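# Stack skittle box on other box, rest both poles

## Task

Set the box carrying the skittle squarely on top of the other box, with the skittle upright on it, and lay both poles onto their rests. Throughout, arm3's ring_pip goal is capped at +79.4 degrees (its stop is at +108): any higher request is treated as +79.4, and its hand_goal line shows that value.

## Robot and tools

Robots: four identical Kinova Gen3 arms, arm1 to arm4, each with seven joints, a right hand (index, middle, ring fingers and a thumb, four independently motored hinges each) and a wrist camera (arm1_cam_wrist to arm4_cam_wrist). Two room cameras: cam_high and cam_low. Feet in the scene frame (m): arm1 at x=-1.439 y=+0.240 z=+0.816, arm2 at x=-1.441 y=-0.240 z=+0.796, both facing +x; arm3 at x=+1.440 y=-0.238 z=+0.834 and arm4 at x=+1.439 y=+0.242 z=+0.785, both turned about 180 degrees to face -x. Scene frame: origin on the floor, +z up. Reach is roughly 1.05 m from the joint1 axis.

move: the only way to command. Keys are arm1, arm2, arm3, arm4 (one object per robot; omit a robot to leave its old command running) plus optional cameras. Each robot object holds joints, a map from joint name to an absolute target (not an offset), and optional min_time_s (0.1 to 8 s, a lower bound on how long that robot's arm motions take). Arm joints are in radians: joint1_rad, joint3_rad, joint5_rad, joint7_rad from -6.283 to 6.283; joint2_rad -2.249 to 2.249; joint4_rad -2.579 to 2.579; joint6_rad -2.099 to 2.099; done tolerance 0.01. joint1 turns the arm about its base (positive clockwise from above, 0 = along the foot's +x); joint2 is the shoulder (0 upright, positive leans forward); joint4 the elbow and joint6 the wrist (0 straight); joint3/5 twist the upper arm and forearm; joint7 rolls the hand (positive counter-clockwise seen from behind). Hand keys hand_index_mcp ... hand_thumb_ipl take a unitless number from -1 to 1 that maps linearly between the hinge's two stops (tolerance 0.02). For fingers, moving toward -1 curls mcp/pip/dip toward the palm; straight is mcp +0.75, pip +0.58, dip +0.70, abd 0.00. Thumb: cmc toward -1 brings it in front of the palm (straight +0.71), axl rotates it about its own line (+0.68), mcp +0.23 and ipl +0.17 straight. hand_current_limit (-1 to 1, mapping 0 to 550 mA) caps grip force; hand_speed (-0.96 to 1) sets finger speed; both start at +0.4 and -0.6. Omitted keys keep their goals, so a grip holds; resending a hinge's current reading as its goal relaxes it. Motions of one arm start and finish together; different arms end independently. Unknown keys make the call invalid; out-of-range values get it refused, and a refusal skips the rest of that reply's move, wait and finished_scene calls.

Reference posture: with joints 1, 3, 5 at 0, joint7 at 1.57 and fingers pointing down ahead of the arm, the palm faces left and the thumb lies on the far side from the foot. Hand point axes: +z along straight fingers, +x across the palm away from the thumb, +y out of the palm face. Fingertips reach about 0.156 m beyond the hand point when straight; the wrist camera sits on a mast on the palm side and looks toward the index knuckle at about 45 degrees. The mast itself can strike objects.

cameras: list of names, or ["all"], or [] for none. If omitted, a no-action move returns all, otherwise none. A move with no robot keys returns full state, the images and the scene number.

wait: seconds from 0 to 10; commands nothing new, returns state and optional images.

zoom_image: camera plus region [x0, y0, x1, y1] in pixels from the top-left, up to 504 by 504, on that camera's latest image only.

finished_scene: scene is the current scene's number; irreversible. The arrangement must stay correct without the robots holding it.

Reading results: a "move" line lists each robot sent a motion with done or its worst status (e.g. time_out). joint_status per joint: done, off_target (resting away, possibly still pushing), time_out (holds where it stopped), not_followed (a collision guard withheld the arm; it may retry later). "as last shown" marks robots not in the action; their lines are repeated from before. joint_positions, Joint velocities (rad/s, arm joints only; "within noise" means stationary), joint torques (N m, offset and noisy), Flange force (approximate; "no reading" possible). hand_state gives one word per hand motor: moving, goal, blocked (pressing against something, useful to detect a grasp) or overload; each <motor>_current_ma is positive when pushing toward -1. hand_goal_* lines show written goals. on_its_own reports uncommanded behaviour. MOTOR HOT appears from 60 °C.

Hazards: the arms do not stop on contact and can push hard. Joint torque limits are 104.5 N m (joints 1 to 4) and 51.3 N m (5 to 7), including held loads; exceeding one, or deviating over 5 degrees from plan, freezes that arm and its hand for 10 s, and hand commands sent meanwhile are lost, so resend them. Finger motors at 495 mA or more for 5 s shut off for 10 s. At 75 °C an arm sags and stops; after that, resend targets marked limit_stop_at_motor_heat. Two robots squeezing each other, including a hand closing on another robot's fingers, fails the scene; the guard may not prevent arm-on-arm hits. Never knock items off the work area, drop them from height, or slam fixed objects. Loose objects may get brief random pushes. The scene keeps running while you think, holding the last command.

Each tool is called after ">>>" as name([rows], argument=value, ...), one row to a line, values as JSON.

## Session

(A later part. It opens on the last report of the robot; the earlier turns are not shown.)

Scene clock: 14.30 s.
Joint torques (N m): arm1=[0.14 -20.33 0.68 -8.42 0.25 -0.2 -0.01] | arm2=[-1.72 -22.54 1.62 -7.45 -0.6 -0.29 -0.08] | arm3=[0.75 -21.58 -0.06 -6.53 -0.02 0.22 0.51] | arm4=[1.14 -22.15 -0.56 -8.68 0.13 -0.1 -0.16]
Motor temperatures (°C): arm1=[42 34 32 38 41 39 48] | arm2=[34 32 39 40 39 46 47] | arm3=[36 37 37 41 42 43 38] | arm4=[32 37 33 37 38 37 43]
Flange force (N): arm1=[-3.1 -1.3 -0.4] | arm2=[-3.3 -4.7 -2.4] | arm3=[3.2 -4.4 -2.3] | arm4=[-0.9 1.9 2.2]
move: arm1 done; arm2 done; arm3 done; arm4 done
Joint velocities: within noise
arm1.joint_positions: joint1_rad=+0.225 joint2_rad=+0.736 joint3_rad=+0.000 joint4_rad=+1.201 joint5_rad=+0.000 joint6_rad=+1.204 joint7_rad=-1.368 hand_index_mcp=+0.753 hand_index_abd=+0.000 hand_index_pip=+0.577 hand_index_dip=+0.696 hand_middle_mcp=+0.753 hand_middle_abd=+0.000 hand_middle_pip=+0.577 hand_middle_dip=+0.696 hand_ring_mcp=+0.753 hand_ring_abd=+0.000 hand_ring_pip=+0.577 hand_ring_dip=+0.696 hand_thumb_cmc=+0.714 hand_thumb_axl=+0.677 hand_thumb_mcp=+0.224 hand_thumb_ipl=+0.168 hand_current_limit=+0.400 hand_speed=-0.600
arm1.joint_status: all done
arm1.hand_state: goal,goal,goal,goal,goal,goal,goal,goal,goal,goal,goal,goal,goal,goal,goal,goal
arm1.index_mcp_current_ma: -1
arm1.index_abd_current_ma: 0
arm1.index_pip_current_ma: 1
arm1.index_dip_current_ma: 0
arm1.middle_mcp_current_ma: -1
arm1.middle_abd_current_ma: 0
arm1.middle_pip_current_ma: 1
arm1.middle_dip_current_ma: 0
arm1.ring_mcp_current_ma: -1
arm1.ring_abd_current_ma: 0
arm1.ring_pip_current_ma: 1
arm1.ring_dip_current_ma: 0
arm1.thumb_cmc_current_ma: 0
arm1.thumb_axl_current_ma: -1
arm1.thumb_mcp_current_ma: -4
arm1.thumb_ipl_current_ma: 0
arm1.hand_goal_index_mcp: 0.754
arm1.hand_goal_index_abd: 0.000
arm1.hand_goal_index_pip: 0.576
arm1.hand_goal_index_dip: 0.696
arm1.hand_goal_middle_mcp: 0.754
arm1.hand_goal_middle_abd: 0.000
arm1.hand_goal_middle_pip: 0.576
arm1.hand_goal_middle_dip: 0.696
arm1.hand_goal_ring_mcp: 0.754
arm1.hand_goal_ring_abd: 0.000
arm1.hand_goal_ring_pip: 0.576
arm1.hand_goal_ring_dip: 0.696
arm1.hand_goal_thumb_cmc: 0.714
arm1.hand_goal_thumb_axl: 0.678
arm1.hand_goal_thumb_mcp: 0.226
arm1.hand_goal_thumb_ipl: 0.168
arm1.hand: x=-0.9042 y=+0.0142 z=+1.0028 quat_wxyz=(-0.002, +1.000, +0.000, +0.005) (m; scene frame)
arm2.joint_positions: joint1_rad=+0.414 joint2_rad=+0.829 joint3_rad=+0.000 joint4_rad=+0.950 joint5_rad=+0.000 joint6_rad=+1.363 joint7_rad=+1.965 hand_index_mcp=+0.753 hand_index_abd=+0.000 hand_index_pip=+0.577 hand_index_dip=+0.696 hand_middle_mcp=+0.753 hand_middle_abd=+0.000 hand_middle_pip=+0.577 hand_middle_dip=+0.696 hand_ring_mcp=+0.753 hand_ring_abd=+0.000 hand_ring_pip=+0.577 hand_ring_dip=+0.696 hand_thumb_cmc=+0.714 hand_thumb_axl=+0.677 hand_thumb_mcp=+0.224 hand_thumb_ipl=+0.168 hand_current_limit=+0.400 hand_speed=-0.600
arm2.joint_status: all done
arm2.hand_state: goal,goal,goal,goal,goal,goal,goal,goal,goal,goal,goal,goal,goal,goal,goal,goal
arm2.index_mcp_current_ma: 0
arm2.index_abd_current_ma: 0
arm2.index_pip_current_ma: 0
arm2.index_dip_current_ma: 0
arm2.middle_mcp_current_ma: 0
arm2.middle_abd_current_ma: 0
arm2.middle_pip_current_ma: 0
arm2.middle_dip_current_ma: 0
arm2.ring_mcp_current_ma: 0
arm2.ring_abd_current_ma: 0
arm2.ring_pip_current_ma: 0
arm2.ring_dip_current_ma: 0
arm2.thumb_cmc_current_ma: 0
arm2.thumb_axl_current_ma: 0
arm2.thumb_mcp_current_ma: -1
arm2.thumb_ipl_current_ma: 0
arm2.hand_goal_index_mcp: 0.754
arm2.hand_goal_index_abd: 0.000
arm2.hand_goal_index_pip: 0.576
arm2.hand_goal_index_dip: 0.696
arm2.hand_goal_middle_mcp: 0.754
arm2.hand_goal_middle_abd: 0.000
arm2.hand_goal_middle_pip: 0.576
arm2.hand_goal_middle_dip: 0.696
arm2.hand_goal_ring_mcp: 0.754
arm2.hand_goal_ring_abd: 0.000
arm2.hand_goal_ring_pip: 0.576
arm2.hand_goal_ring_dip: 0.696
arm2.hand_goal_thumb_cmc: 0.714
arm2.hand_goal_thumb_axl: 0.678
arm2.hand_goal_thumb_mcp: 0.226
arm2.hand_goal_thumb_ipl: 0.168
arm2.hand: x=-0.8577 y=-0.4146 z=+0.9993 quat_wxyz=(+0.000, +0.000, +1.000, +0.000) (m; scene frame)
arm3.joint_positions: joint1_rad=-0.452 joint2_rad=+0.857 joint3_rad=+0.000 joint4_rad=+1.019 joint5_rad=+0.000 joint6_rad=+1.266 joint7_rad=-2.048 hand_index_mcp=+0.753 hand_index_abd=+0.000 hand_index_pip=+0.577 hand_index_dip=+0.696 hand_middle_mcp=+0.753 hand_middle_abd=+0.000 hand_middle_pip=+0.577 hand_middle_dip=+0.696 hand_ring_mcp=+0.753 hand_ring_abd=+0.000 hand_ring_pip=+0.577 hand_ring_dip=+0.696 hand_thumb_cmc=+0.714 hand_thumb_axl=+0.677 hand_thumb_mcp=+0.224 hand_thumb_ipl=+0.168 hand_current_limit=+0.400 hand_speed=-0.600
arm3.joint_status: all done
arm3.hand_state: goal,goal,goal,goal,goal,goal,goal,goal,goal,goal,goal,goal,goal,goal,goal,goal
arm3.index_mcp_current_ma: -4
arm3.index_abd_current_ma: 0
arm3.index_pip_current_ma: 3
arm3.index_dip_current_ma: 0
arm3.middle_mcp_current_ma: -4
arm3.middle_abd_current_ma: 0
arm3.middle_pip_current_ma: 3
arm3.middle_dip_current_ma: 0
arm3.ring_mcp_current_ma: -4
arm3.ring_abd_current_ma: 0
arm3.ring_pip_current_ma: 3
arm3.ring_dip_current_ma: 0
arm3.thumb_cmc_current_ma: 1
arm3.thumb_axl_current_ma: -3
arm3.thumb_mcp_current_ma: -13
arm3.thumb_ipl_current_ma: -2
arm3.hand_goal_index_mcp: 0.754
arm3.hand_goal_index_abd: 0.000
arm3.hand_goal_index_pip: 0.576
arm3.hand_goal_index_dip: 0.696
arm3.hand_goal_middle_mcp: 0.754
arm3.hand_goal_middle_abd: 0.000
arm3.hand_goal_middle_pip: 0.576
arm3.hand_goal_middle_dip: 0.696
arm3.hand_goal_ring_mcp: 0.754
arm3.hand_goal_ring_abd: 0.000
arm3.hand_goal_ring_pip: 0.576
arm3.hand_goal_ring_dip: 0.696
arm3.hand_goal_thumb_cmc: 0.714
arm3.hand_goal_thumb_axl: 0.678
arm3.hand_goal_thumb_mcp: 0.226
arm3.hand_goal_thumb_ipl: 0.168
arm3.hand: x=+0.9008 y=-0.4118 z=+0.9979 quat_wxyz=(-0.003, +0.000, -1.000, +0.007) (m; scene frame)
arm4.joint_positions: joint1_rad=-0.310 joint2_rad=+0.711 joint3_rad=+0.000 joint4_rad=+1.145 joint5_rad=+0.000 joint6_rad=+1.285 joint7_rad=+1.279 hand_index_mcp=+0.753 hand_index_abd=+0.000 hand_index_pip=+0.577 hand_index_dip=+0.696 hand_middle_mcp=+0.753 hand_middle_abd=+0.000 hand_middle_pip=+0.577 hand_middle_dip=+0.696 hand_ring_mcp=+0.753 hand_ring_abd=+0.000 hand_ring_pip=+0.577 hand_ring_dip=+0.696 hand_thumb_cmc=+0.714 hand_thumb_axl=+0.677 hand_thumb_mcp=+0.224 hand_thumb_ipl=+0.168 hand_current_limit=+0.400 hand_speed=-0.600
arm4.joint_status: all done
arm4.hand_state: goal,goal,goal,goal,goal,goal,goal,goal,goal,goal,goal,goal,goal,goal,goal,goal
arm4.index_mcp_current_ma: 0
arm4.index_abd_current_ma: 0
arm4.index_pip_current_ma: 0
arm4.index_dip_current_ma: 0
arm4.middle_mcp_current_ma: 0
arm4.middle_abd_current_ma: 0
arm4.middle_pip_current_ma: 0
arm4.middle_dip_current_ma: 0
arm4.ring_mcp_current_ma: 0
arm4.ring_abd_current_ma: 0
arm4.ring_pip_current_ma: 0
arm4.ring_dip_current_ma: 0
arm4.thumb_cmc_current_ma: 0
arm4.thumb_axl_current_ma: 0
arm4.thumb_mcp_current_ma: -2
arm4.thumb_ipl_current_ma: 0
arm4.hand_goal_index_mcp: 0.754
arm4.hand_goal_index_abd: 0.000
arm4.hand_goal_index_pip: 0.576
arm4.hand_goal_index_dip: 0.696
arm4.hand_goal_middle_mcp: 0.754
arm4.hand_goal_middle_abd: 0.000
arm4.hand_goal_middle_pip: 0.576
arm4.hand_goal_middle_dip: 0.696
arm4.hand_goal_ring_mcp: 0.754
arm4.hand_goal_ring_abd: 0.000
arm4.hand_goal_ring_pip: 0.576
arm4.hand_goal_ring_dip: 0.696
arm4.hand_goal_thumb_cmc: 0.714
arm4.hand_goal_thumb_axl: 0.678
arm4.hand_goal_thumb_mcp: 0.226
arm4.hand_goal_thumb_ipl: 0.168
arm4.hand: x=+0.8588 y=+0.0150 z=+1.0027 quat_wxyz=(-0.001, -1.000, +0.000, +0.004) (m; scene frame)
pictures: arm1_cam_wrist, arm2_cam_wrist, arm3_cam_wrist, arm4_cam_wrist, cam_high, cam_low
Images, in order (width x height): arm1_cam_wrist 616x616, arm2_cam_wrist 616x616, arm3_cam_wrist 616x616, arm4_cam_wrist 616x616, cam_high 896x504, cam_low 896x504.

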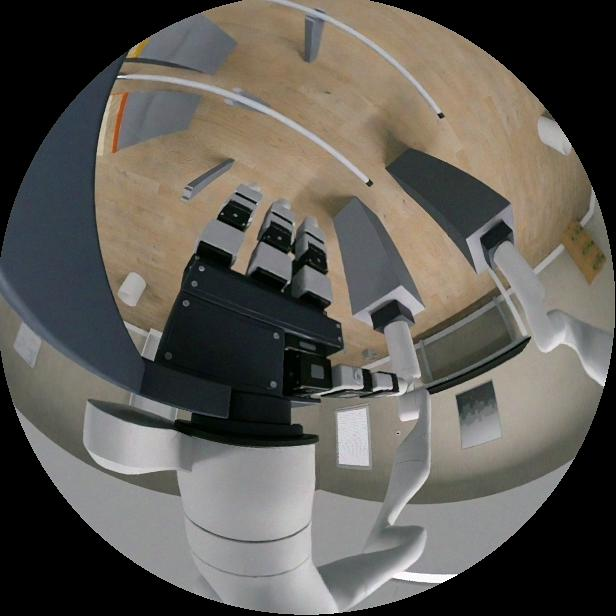

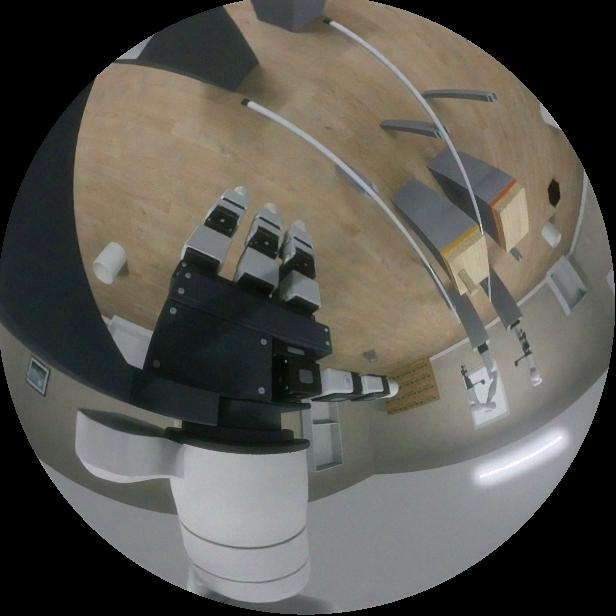

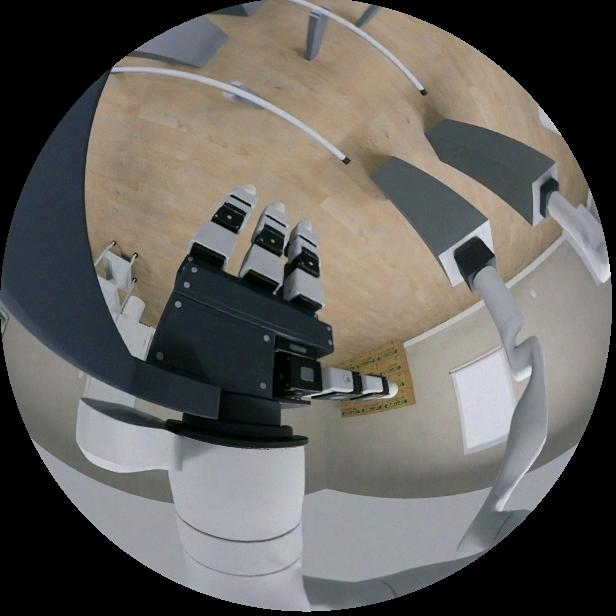

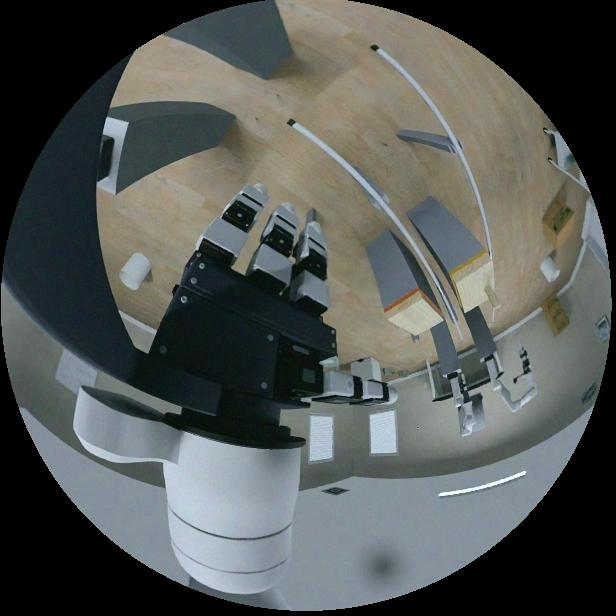

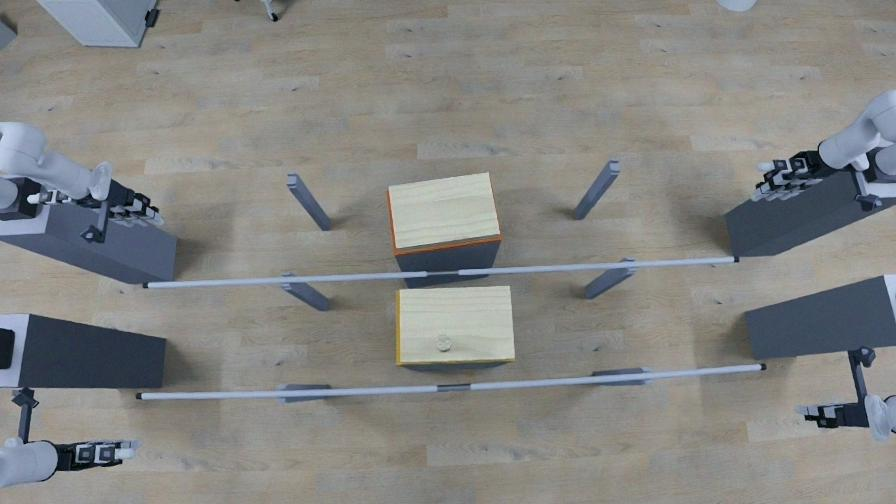

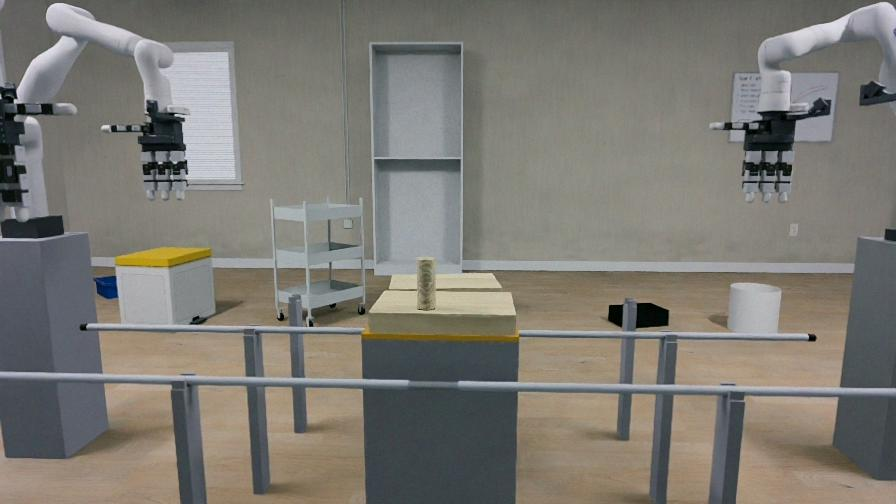

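>>> move(arm1={"joints":{"joint2_rad":1.0093,"joint4_rad":1.3581,"joint6_rad":0.7742},"min_time_s":2.5}, arm2={"joints":{"joint2_rad":1.0553,"joint4_rad":1.157,"joint6_rad":0.9293},"min_time_s":2.5}, arm3={"joints":{"joint2_rad":1.1168,"joint4_rad":1.157,"joint6_rad":0.8678},"min_time_s":2.5}, arm4={"joints":{"joint2_rad":0.9576,"joint4_rad":1.3531,"joint6_rad":0.8309},"min_time_s":2.5}, cameras=["all"])

>>> zoom_image(camera="cam_low", region=[0, 180, 280, 400])

>>> zoom_image(camera="cam_low", region=[620, 180, 896, 400])

>>> zoom_image(camera="cam_high", region=[80, 180, 300, 320])

>>> zoom_image(camera="cam_high", region=[80, 340, 300, 480])

>>> zoom_image(camera="cam_high", region=[620, 160, 840, 300])

>>> zoom_image(camera="cam_high", region=[620, 330, 840, 470])

Scene clock: 21.30 s.
Joint torques (N m): arm1=[0.14 -21.86 0.8 -6.41 0.22 -0.17 0] | arm2=[-1.74 -23.75 1.69 -5.97 -0.55 -0.27 -0.07] | arm3=[0.6 -22.62 0.01 -4.87 -0.08 0.18 0.53] | arm4=[1.19 -23.6 -0.53 -6.89 0.15 -0.07 -0.16]
Motor temperatures (°C): arm1=[42 34 32 38 41 39 48] | arm2=[34 32 39 40 39 46 47] | arm3=[36 37 37 41 42 42 38] | arm4=[32 37 33 37 38 37 43]
Flange force (N): arm1=[-2.4 -1.1 -1.5] | arm2=[-2.9 -4.9 -0.6] | arm3=[3.5 -4.4 -0.9] | arm4=[0.3 2.0 2.9]
move: arm1 done; arm2 done; arm3 done; arm4 done
Joint velocities: within noise
arm1.joint_positions: joint1_rad=+0.225 joint2_rad=+1.009 joint3_rad=+0.000 joint4_rad=+1.358 joint5_rad=+0.000 joint6_rad=+0.774 joint7_rad=-1.368 hand_index_mcp=+0.753 hand_index_abd=+0.000 hand_index_pip=+0.577 hand_index_dip=+0.696 hand_middle_mcp=+0.753 hand_middle_abd=+0.000 hand_middle_pip=+0.577 hand_middle_dip=+0.696 hand_ring_mcp=+0.753 hand_ring_abd=+0.000 hand_ring_pip=+0.577 hand_ring_dip=+0.696 hand_thumb_cmc=+0.714 hand_thumb_axl=+0.677 hand_thumb_mcp=+0.224 hand_thumb_ipl=+0.168 hand_current_limit=+0.400 hand_speed=-0.600
arm1.joint_status: all done
arm1.hand_state: goal,goal,goal,goal,goal,goal,goal,goal,goal,goal,goal,goal,goal,goal,goal,goal
arm1.index_mcp_current_ma: -1
arm1.index_abd_current_ma: 0
arm1.index_pip_current_ma: 1
arm1.index_dip_current_ma: 0
arm1.middle_mcp_current_ma: -1
arm1.middle_abd_current_ma: 0
arm1.middle_pip_current_ma: 1
arm1.middle_dip_current_ma: 0
arm1.ring_mcp_current_ma: -1
arm1.ring_abd_current_ma: 0
arm1.ring_pip_current_ma: 1
arm1.ring_dip_current_ma: 0
arm1.thumb_cmc_current_ma: 0
arm1.thumb_axl_current_ma: -1
arm1.thumb_mcp_current_ma: -4
arm1.thumb_ipl_current_ma: 0
arm1.hand_goal_index_mcp: 0.754
arm1.hand_goal_index_abd: 0.000
arm1.hand_goal_index_pip: 0.576
arm1.hand_goal_index_dip: 0.696
arm1.hand_goal_middle_mcp: 0.754
arm1.hand_goal_middle_abd: 0.000
arm1.hand_goal_middle_pip: 0.576
arm1.hand_goal_middle_dip: 0.696
arm1.hand_goal_ring_mcp: 0.754
arm1.hand_goal_ring_abd: 0.000
arm1.hand_goal_ring_pip: 0.576
arm1.hand_goal_ring_dip: 0.696
arm1.hand_goal_thumb_cmc: 0.714
arm1.hand_goal_thumb_axl: 0.678
arm1.hand_goal_thumb_mcp: 0.226
arm1.hand_goal_thumb_ipl: 0.168
arm1.hand: x=-0.9022 y=+0.0150 z=+0.8028 quat_wxyz=(-0.002, +1.000, +0.000, +0.005) (m; scene frame)
arm2.joint_positions: joint1_rad=+0.414 joint2_rad=+1.055 joint3_rad=+0.000 joint4_rad=+1.157 joint5_rad=+0.000 joint6_rad=+0.929 joint7_rad=+1.965 hand_index_mcp=+0.753 hand_index_abd=+0.000 hand_index_pip=+0.577 hand_index_dip=+0.696 hand_middle_mcp=+0.753 hand_middle_abd=+0.000 hand_middle_pip=+0.577 hand_middle_dip=+0.696 hand_ring_mcp=+0.753 hand_ring_abd=+0.000 hand_ring_pip=+0.577 hand_ring_dip=+0.696 hand_thumb_cmc=+0.714 hand_thumb_axl=+0.677 hand_thumb_mcp=+0.224 hand_thumb_ipl=+0.168 hand_current_limit=+0.400 hand_speed=-0.600
arm2.joint_status: all done
arm2.hand_state: goal,goal,goal,goal,goal,goal,goal,goal,goal,goal,goal,goal,goal,goal,goal,goal
arm2.index_mcp_current_ma: 0
arm2.index_abd_current_ma: 0
arm2.index_pip_current_ma: 0
arm2.index_dip_current_ma: 0
arm2.middle_mcp_current_ma: 0
arm2.middle_abd_current_ma: 0
arm2.middle_pip_current_ma: 0
arm2.middle_dip_current_ma: 0
arm2.ring_mcp_current_ma: 0
arm2.ring_abd_current_ma: 0
arm2.ring_pip_current_ma: 0
arm2.ring_dip_current_ma: 0
arm2.thumb_cmc_current_ma: 0
arm2.thumb_axl_current_ma: 0
arm2.thumb_mcp_current_ma: -1
arm2.thumb_ipl_current_ma: 0
arm2.hand_goal_index_mcp: 0.754
arm2.hand_goal_index_abd: 0.000
arm2.hand_goal_index_pip: 0.576
arm2.hand_goal_index_dip: 0.696
arm2.hand_goal_middle_mcp: 0.754
arm2.hand_goal_middle_abd: 0.000
arm2.hand_goal_middle_pip: 0.576
arm2.hand_goal_middle_dip: 0.696
arm2.hand_goal_ring_mcp: 0.754
arm2.hand_goal_ring_abd: 0.000
arm2.hand_goal_ring_pip: 0.576
arm2.hand_goal_ring_dip: 0.696
arm2.hand_goal_thumb_cmc: 0.714
arm2.hand_goal_thumb_axl: 0.678
arm2.hand_goal_thumb_mcp: 0.226
arm2.hand_goal_thumb_ipl: 0.168
arm2.hand: x=-0.8576 y=-0.4147 z=+0.7995 quat_wxyz=(+0.000, +0.000, +1.000, +0.000) (m; scene frame)
arm3.joint_positions: joint1_rad=-0.452 joint2_rad=+1.117 joint3_rad=+0.000 joint4_rad=+1.157 joint5_rad=+0.000 joint6_rad=+0.868 joint7_rad=-2.048 hand_index_mcp=+0.753 hand_index_abd=+0.000 hand_index_pip=+0.577 hand_index_dip=+0.696 hand_middle_mcp=+0.753 hand_middle_abd=+0.000 hand_middle_pip=+0.577 hand_middle_dip=+0.696 hand_ring_mcp=+0.753 hand_ring_abd=+0.000 hand_ring_pip=+0.577 hand_ring_dip=+0.696 hand_thumb_cmc=+0.714 hand_thumb_axl=+0.677 hand_thumb_mcp=+0.224 hand_thumb_ipl=+0.168 hand_current_limit=+0.400 hand_speed=-0.600
arm3.joint_status: all done
arm3.hand_state: goal,goal,goal,goal,goal,goal,goal,goal,goal,goal,goal,goal,goal,goal,goal,goal
arm3.index_mcp_current_ma: -4
arm3.index_abd_current_ma: 0
arm3.index_pip_current_ma: 3
arm3.index_dip_current_ma: 0
arm3.middle_mcp_current_ma: -4
arm3.middle_abd_current_ma: 0
arm3.middle_pip_current_ma: 3
arm3.middle_dip_current_ma: 0
arm3.ring_mcp_current_ma: -4
arm3.ring_abd_current_ma: 0
arm3.ring_pip_current_ma: 3
arm3.ring_dip_current_ma: 0
arm3.thumb_cmc_current_ma: 1
arm3.thumb_axl_current_ma: -3
arm3.thumb_mcp_current_ma: -13
arm3.thumb_ipl_current_ma: -2
arm3.hand_goal_index_mcp: 0.754
arm3.hand_goal_index_abd: 0.000
arm3.hand_goal_index_pip: 0.576
arm3.hand_goal_index_dip: 0.696
arm3.hand_goal_middle_mcp: 0.754
arm3.hand_goal_middle_abd: 0.000
arm3.hand_goal_middle_pip: 0.576
arm3.hand_goal_middle_dip: 0.696
arm3.hand_goal_ring_mcp: 0.754
arm3.hand_goal_ring_abd: 0.000
arm3.hand_goal_ring_pip: 0.576
arm3.hand_goal_ring_dip: 0.696
arm3.hand_goal_thumb_cmc: 0.714
arm3.hand_goal_thumb_axl: 0.678
arm3.hand_goal_thumb_mcp: 0.226
arm3.hand_goal_thumb_ipl: 0.168
arm3.hand: x=+0.9021 y=-0.4147 z=+0.7980 quat_wxyz=(-0.003, +0.000, -1.000, +0.007) (m; scene frame)
arm4.joint_positions: joint1_rad=-0.310 joint2_rad=+0.958 joint3_rad=+0.000 joint4_rad=+1.353 joint5_rad=+0.000 joint6_rad=+0.831 joint7_rad=+1.279 hand_index_mcp=+0.753 hand_index_abd=+0.000 hand_index_pip=+0.577 hand_index_dip=+0.696 hand_middle_mcp=+0.753 hand_middle_abd=+0.000 hand_middle_pip=+0.577 hand_middle_dip=+0.696 hand_ring_mcp=+0.753 hand_ring_abd=+0.000 hand_ring_pip=+0.577 hand_ring_dip=+0.696 hand_thumb_cmc=+0.714 hand_thumb_axl=+0.677 hand_thumb_mcp=+0.224 hand_thumb_ipl=+0.168 hand_current_limit=+0.400 hand_speed=-0.600
arm4.joint_status: all done
arm4.hand_state: goal,goal,goal,goal,goal,goal,goal,goal,goal,goal,goal,goal,goal,goal,goal,goal
arm4.index_mcp_current_ma: 0
arm4.index_abd_current_ma: 0
arm4.index_pip_current_ma: 0
arm4.index_dip_current_ma: 0
arm4.middle_mcp_current_ma: 0
arm4.middle_abd_current_ma: 0
arm4.middle_pip_current_ma: 0
arm4.middle_dip_current_ma: 0
arm4.ring_mcp_current_ma: 0
arm4.ring_abd_current_ma: 0
arm4.ring_pip_current_ma: 0
arm4.ring_dip_current_ma: 0
arm4.thumb_cmc_current_ma: 0
arm4.thumb_axl_current_ma: 0
arm4.thumb_mcp_current_ma: -2
arm4.thumb_ipl_current_ma: 0
arm4.hand_goal_index_mcp: 0.754
arm4.hand_goal_index_abd: 0.000
arm4.hand_goal_index_pip: 0.576
arm4.hand_goal_index_dip: 0.696
arm4.hand_goal_middle_mcp: 0.754
arm4.hand_goal_middle_abd: 0.000
arm4.hand_goal_middle_pip: 0.576
arm4.hand_goal_middle_dip: 0.696
arm4.hand_goal_ring_mcp: 0.754
arm4.hand_goal_ring_abd: 0.000
arm4.hand_goal_ring_pip: 0.576
arm4.hand_goal_ring_dip: 0.696
arm4.hand_goal_thumb_cmc: 0.714
arm4.hand_goal_thumb_axl: 0.678
arm4.hand_goal_thumb_mcp: 0.226
arm4.hand_goal_thumb_ipl: 0.168
arm4.hand: x=+0.8574 y=+0.0148 z=+0.8027 quat_wxyz=(-0.001, -1.000, +0.000, +0.004) (m; scene frame)
pictures: arm1_cam_wrist, arm2_cam_wrist, arm3_cam_wrist, arm4_cam_wrist, cam_high, cam_low
Images, in order (width x height): arm1_cam_wrist 616x616, arm2_cam_wrist 616x616, arm3_cam_wrist 616x616, arm4_cam_wrist 616x616, cam_high 896x504, cam_low 896x504.

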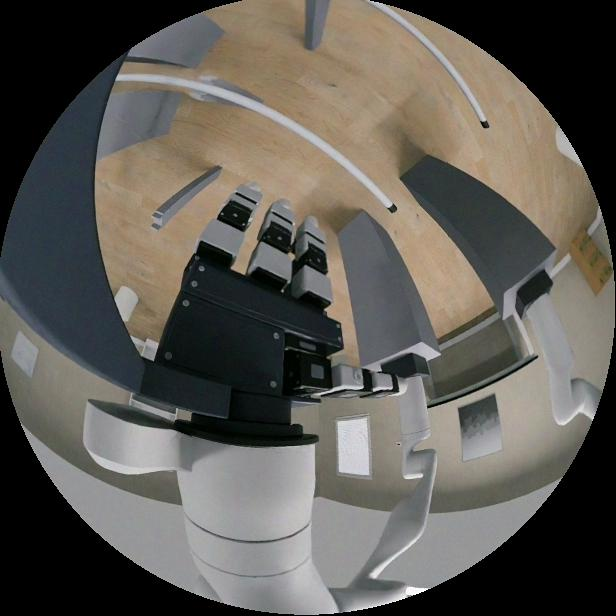

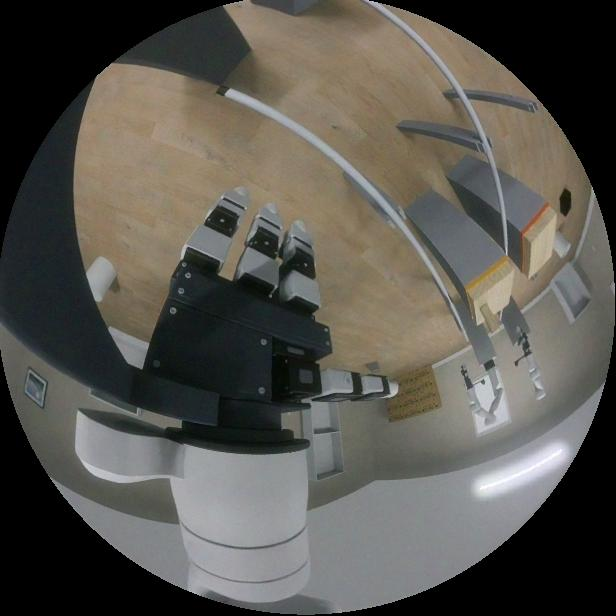

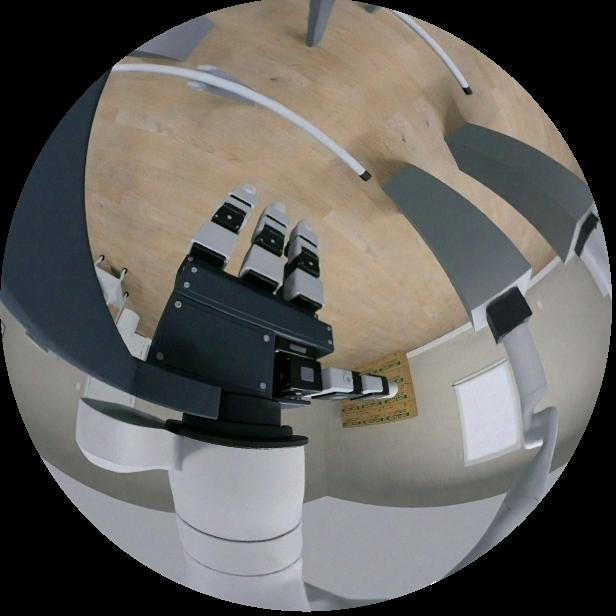

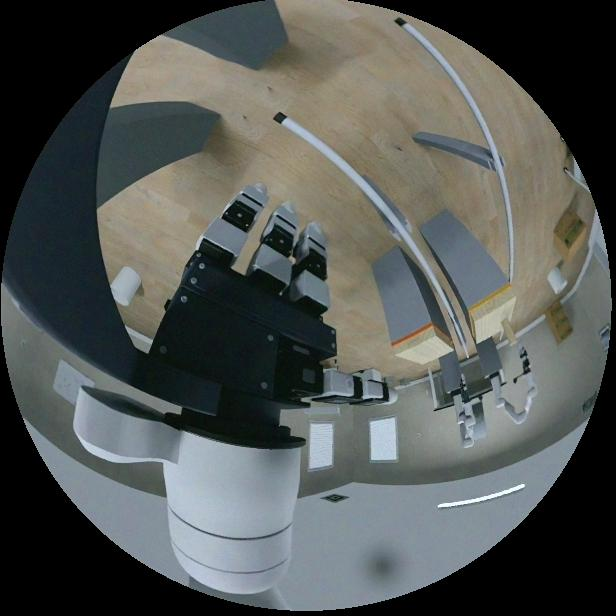

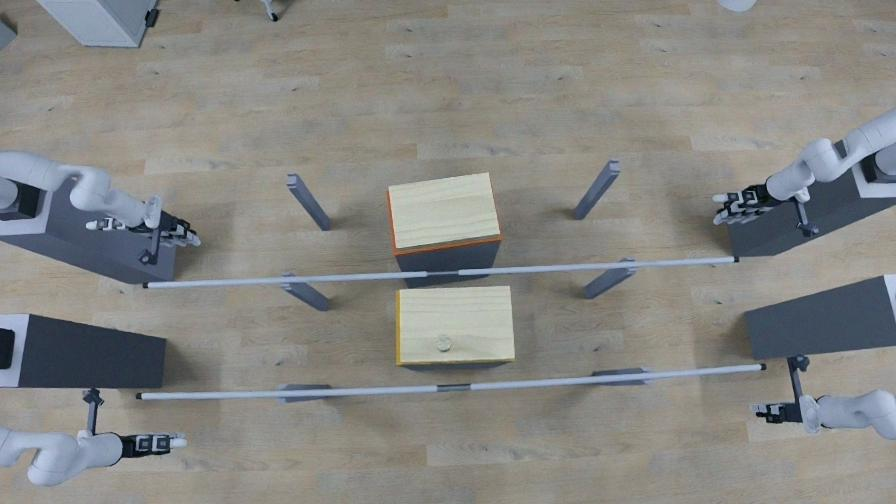

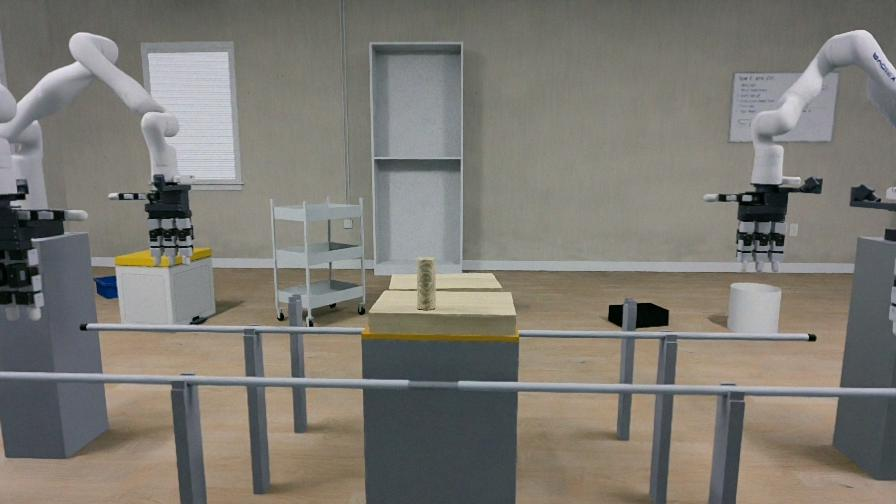

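Scaled by 1.800 from the camera's 896x504 image, which has a finer 1280x720 frame.

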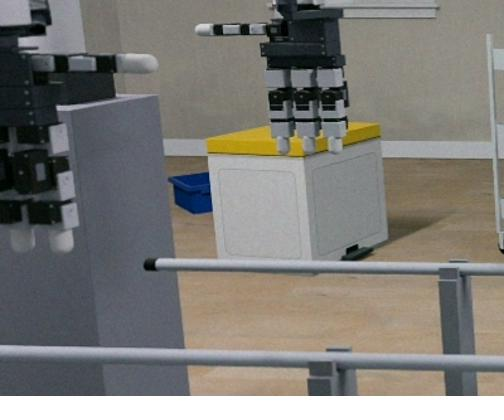

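Scaled by 1.826 from the camera's 896x504 image, which has a finer 1280x720 frame.

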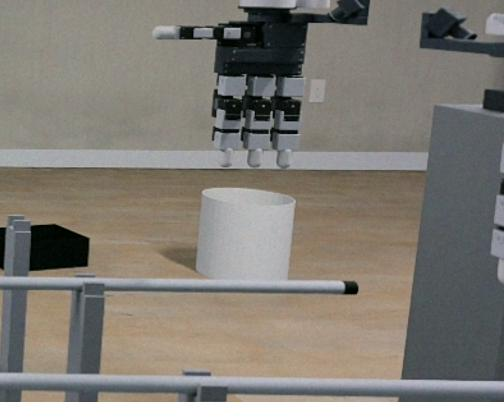

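Scaled by 2.291 from the camera's 896x504 image, which has a finer 1280x720 frame.

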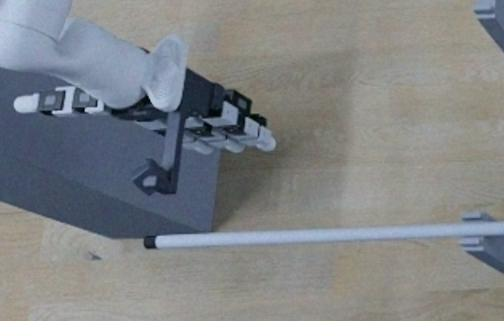

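Scaled by 2.291 from the camera's 896x504 image, which has a finer 1280x720 frame.

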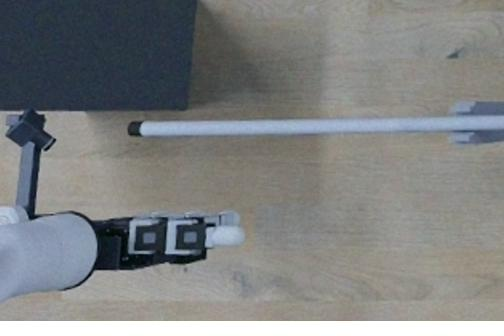

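Scaled by 2.291 from the camera's 896x504 image, which has a finer 1280x720 frame.

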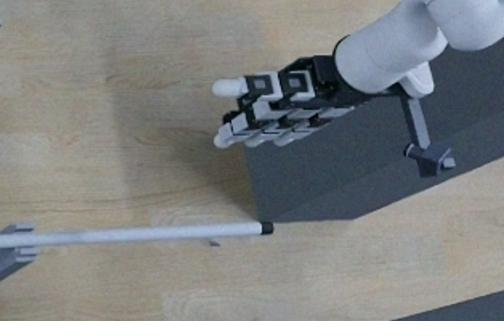

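Scaled by 2.291 from the camera's 896x504 image, which has a finer 1280x720 frame.

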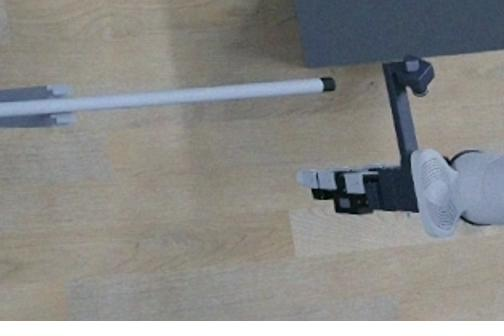

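>>> zoom_image(camera="cam_low", region=[355, 250, 435, 350])

>>> zoom_image(camera="cam_low", region=[445, 250, 525, 350])

>>> zoom_image(camera="cam_high", region=[385, 270, 525, 400])

>>> zoom_image(camera="cam_high", region=[375, 160, 515, 290])

>>> zoom_image(camera="arm2_cam_wrist", region=[390, 130, 590, 330])

>>> zoom_image(camera="arm4_cam_wrist", region=[350, 190, 550, 390])

Scaled by 5.040 from the camera's 896x504 image, which has a finer 1280x720 frame.

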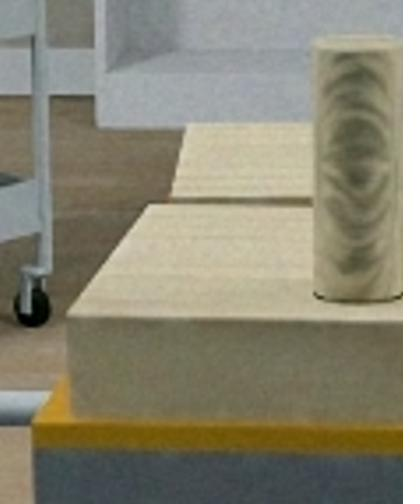

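Scaled by 5.040 from the camera's 896x504 image, which has a finer 1280x720 frame.

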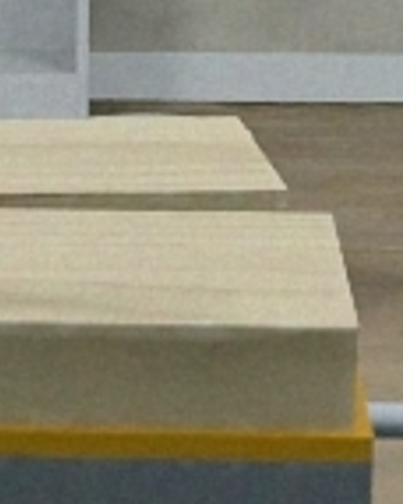

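Scaled by 3.600 from the camera's 896x504 image, which has a finer 1280x720 frame.

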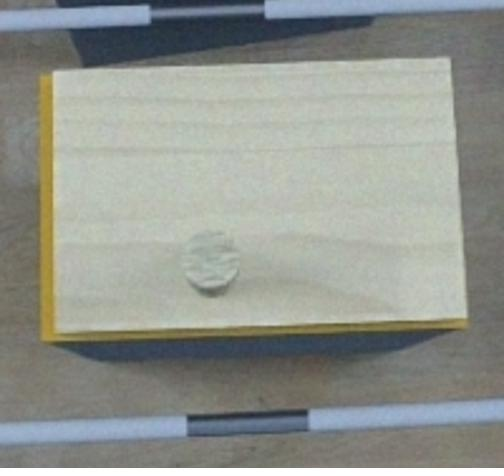

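Scaled by 3.600 from the camera's 896x504 image, which has a finer 1280x720 frame.

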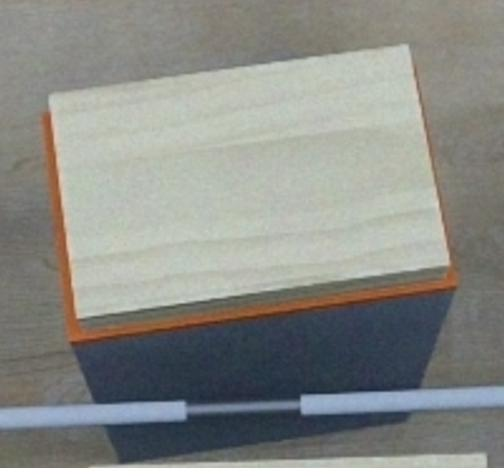

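Scaled by 2.520 from the camera's 616x616 image, which has a finer 880x880 frame.

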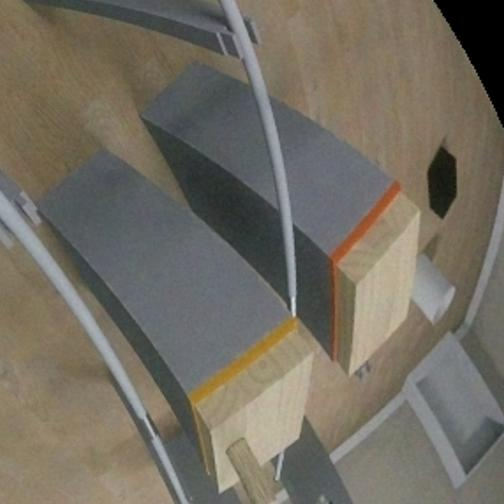

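Scaled by 2.520 from the camera's 616x616 image, which has a finer 880x880 frame.

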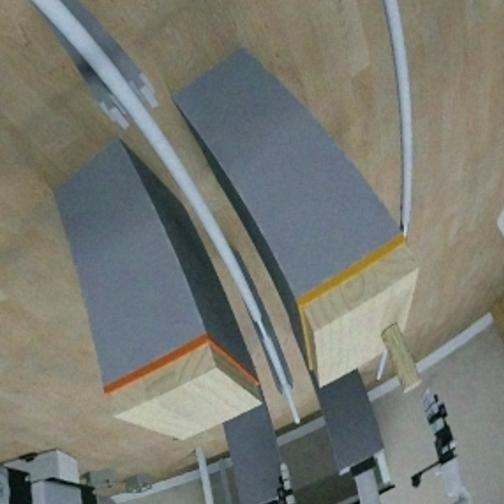

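>>> zoom_image(camera="cam_high", region=[420, 260, 470, 285])

>>> zoom_image(camera="cam_high", region=[430, 375, 480, 400])

>>> zoom_image(camera="cam_low", region=[390, 365, 480, 405])

>>> zoom_image(camera="cam_low", region=[160, 365, 240, 425])

>>> zoom_image(camera="cam_high", region=[270, 260, 340, 300])

Scaled by 10.080 from the camera's 896x504 image, which has a finer 1280x720 frame.

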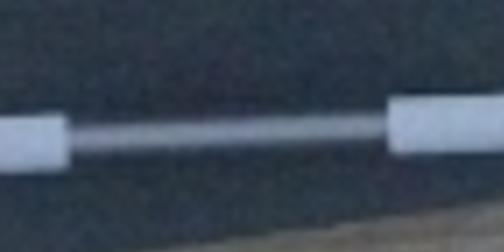

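Scaled by 10.080 from the camera's 896x504 image, which has a finer 1280x720 frame.

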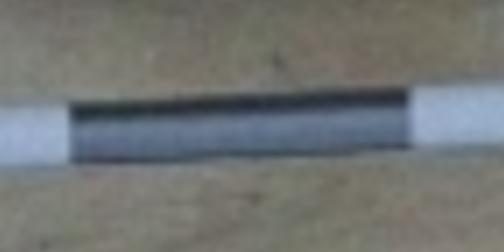

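Scaled by 5.600 from the camera's 896x504 image, which has a finer 1280x720 frame.

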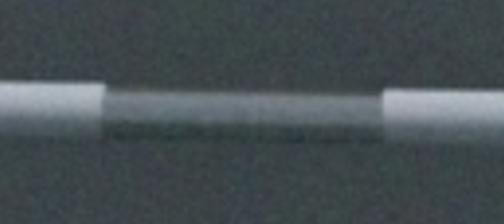

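Scaled by 6.300 from the camera's 896x504 image, which has a finer 1280x720 frame.

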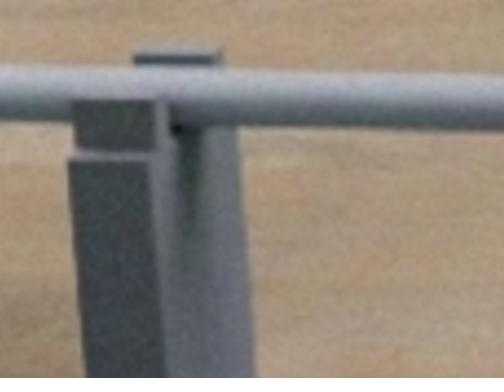

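Scaled by 7.200 from the camera's 896x504 image, which has a finer 1280x720 frame.

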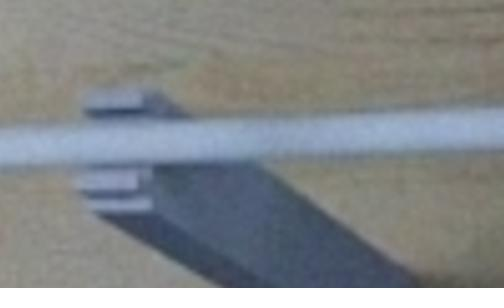

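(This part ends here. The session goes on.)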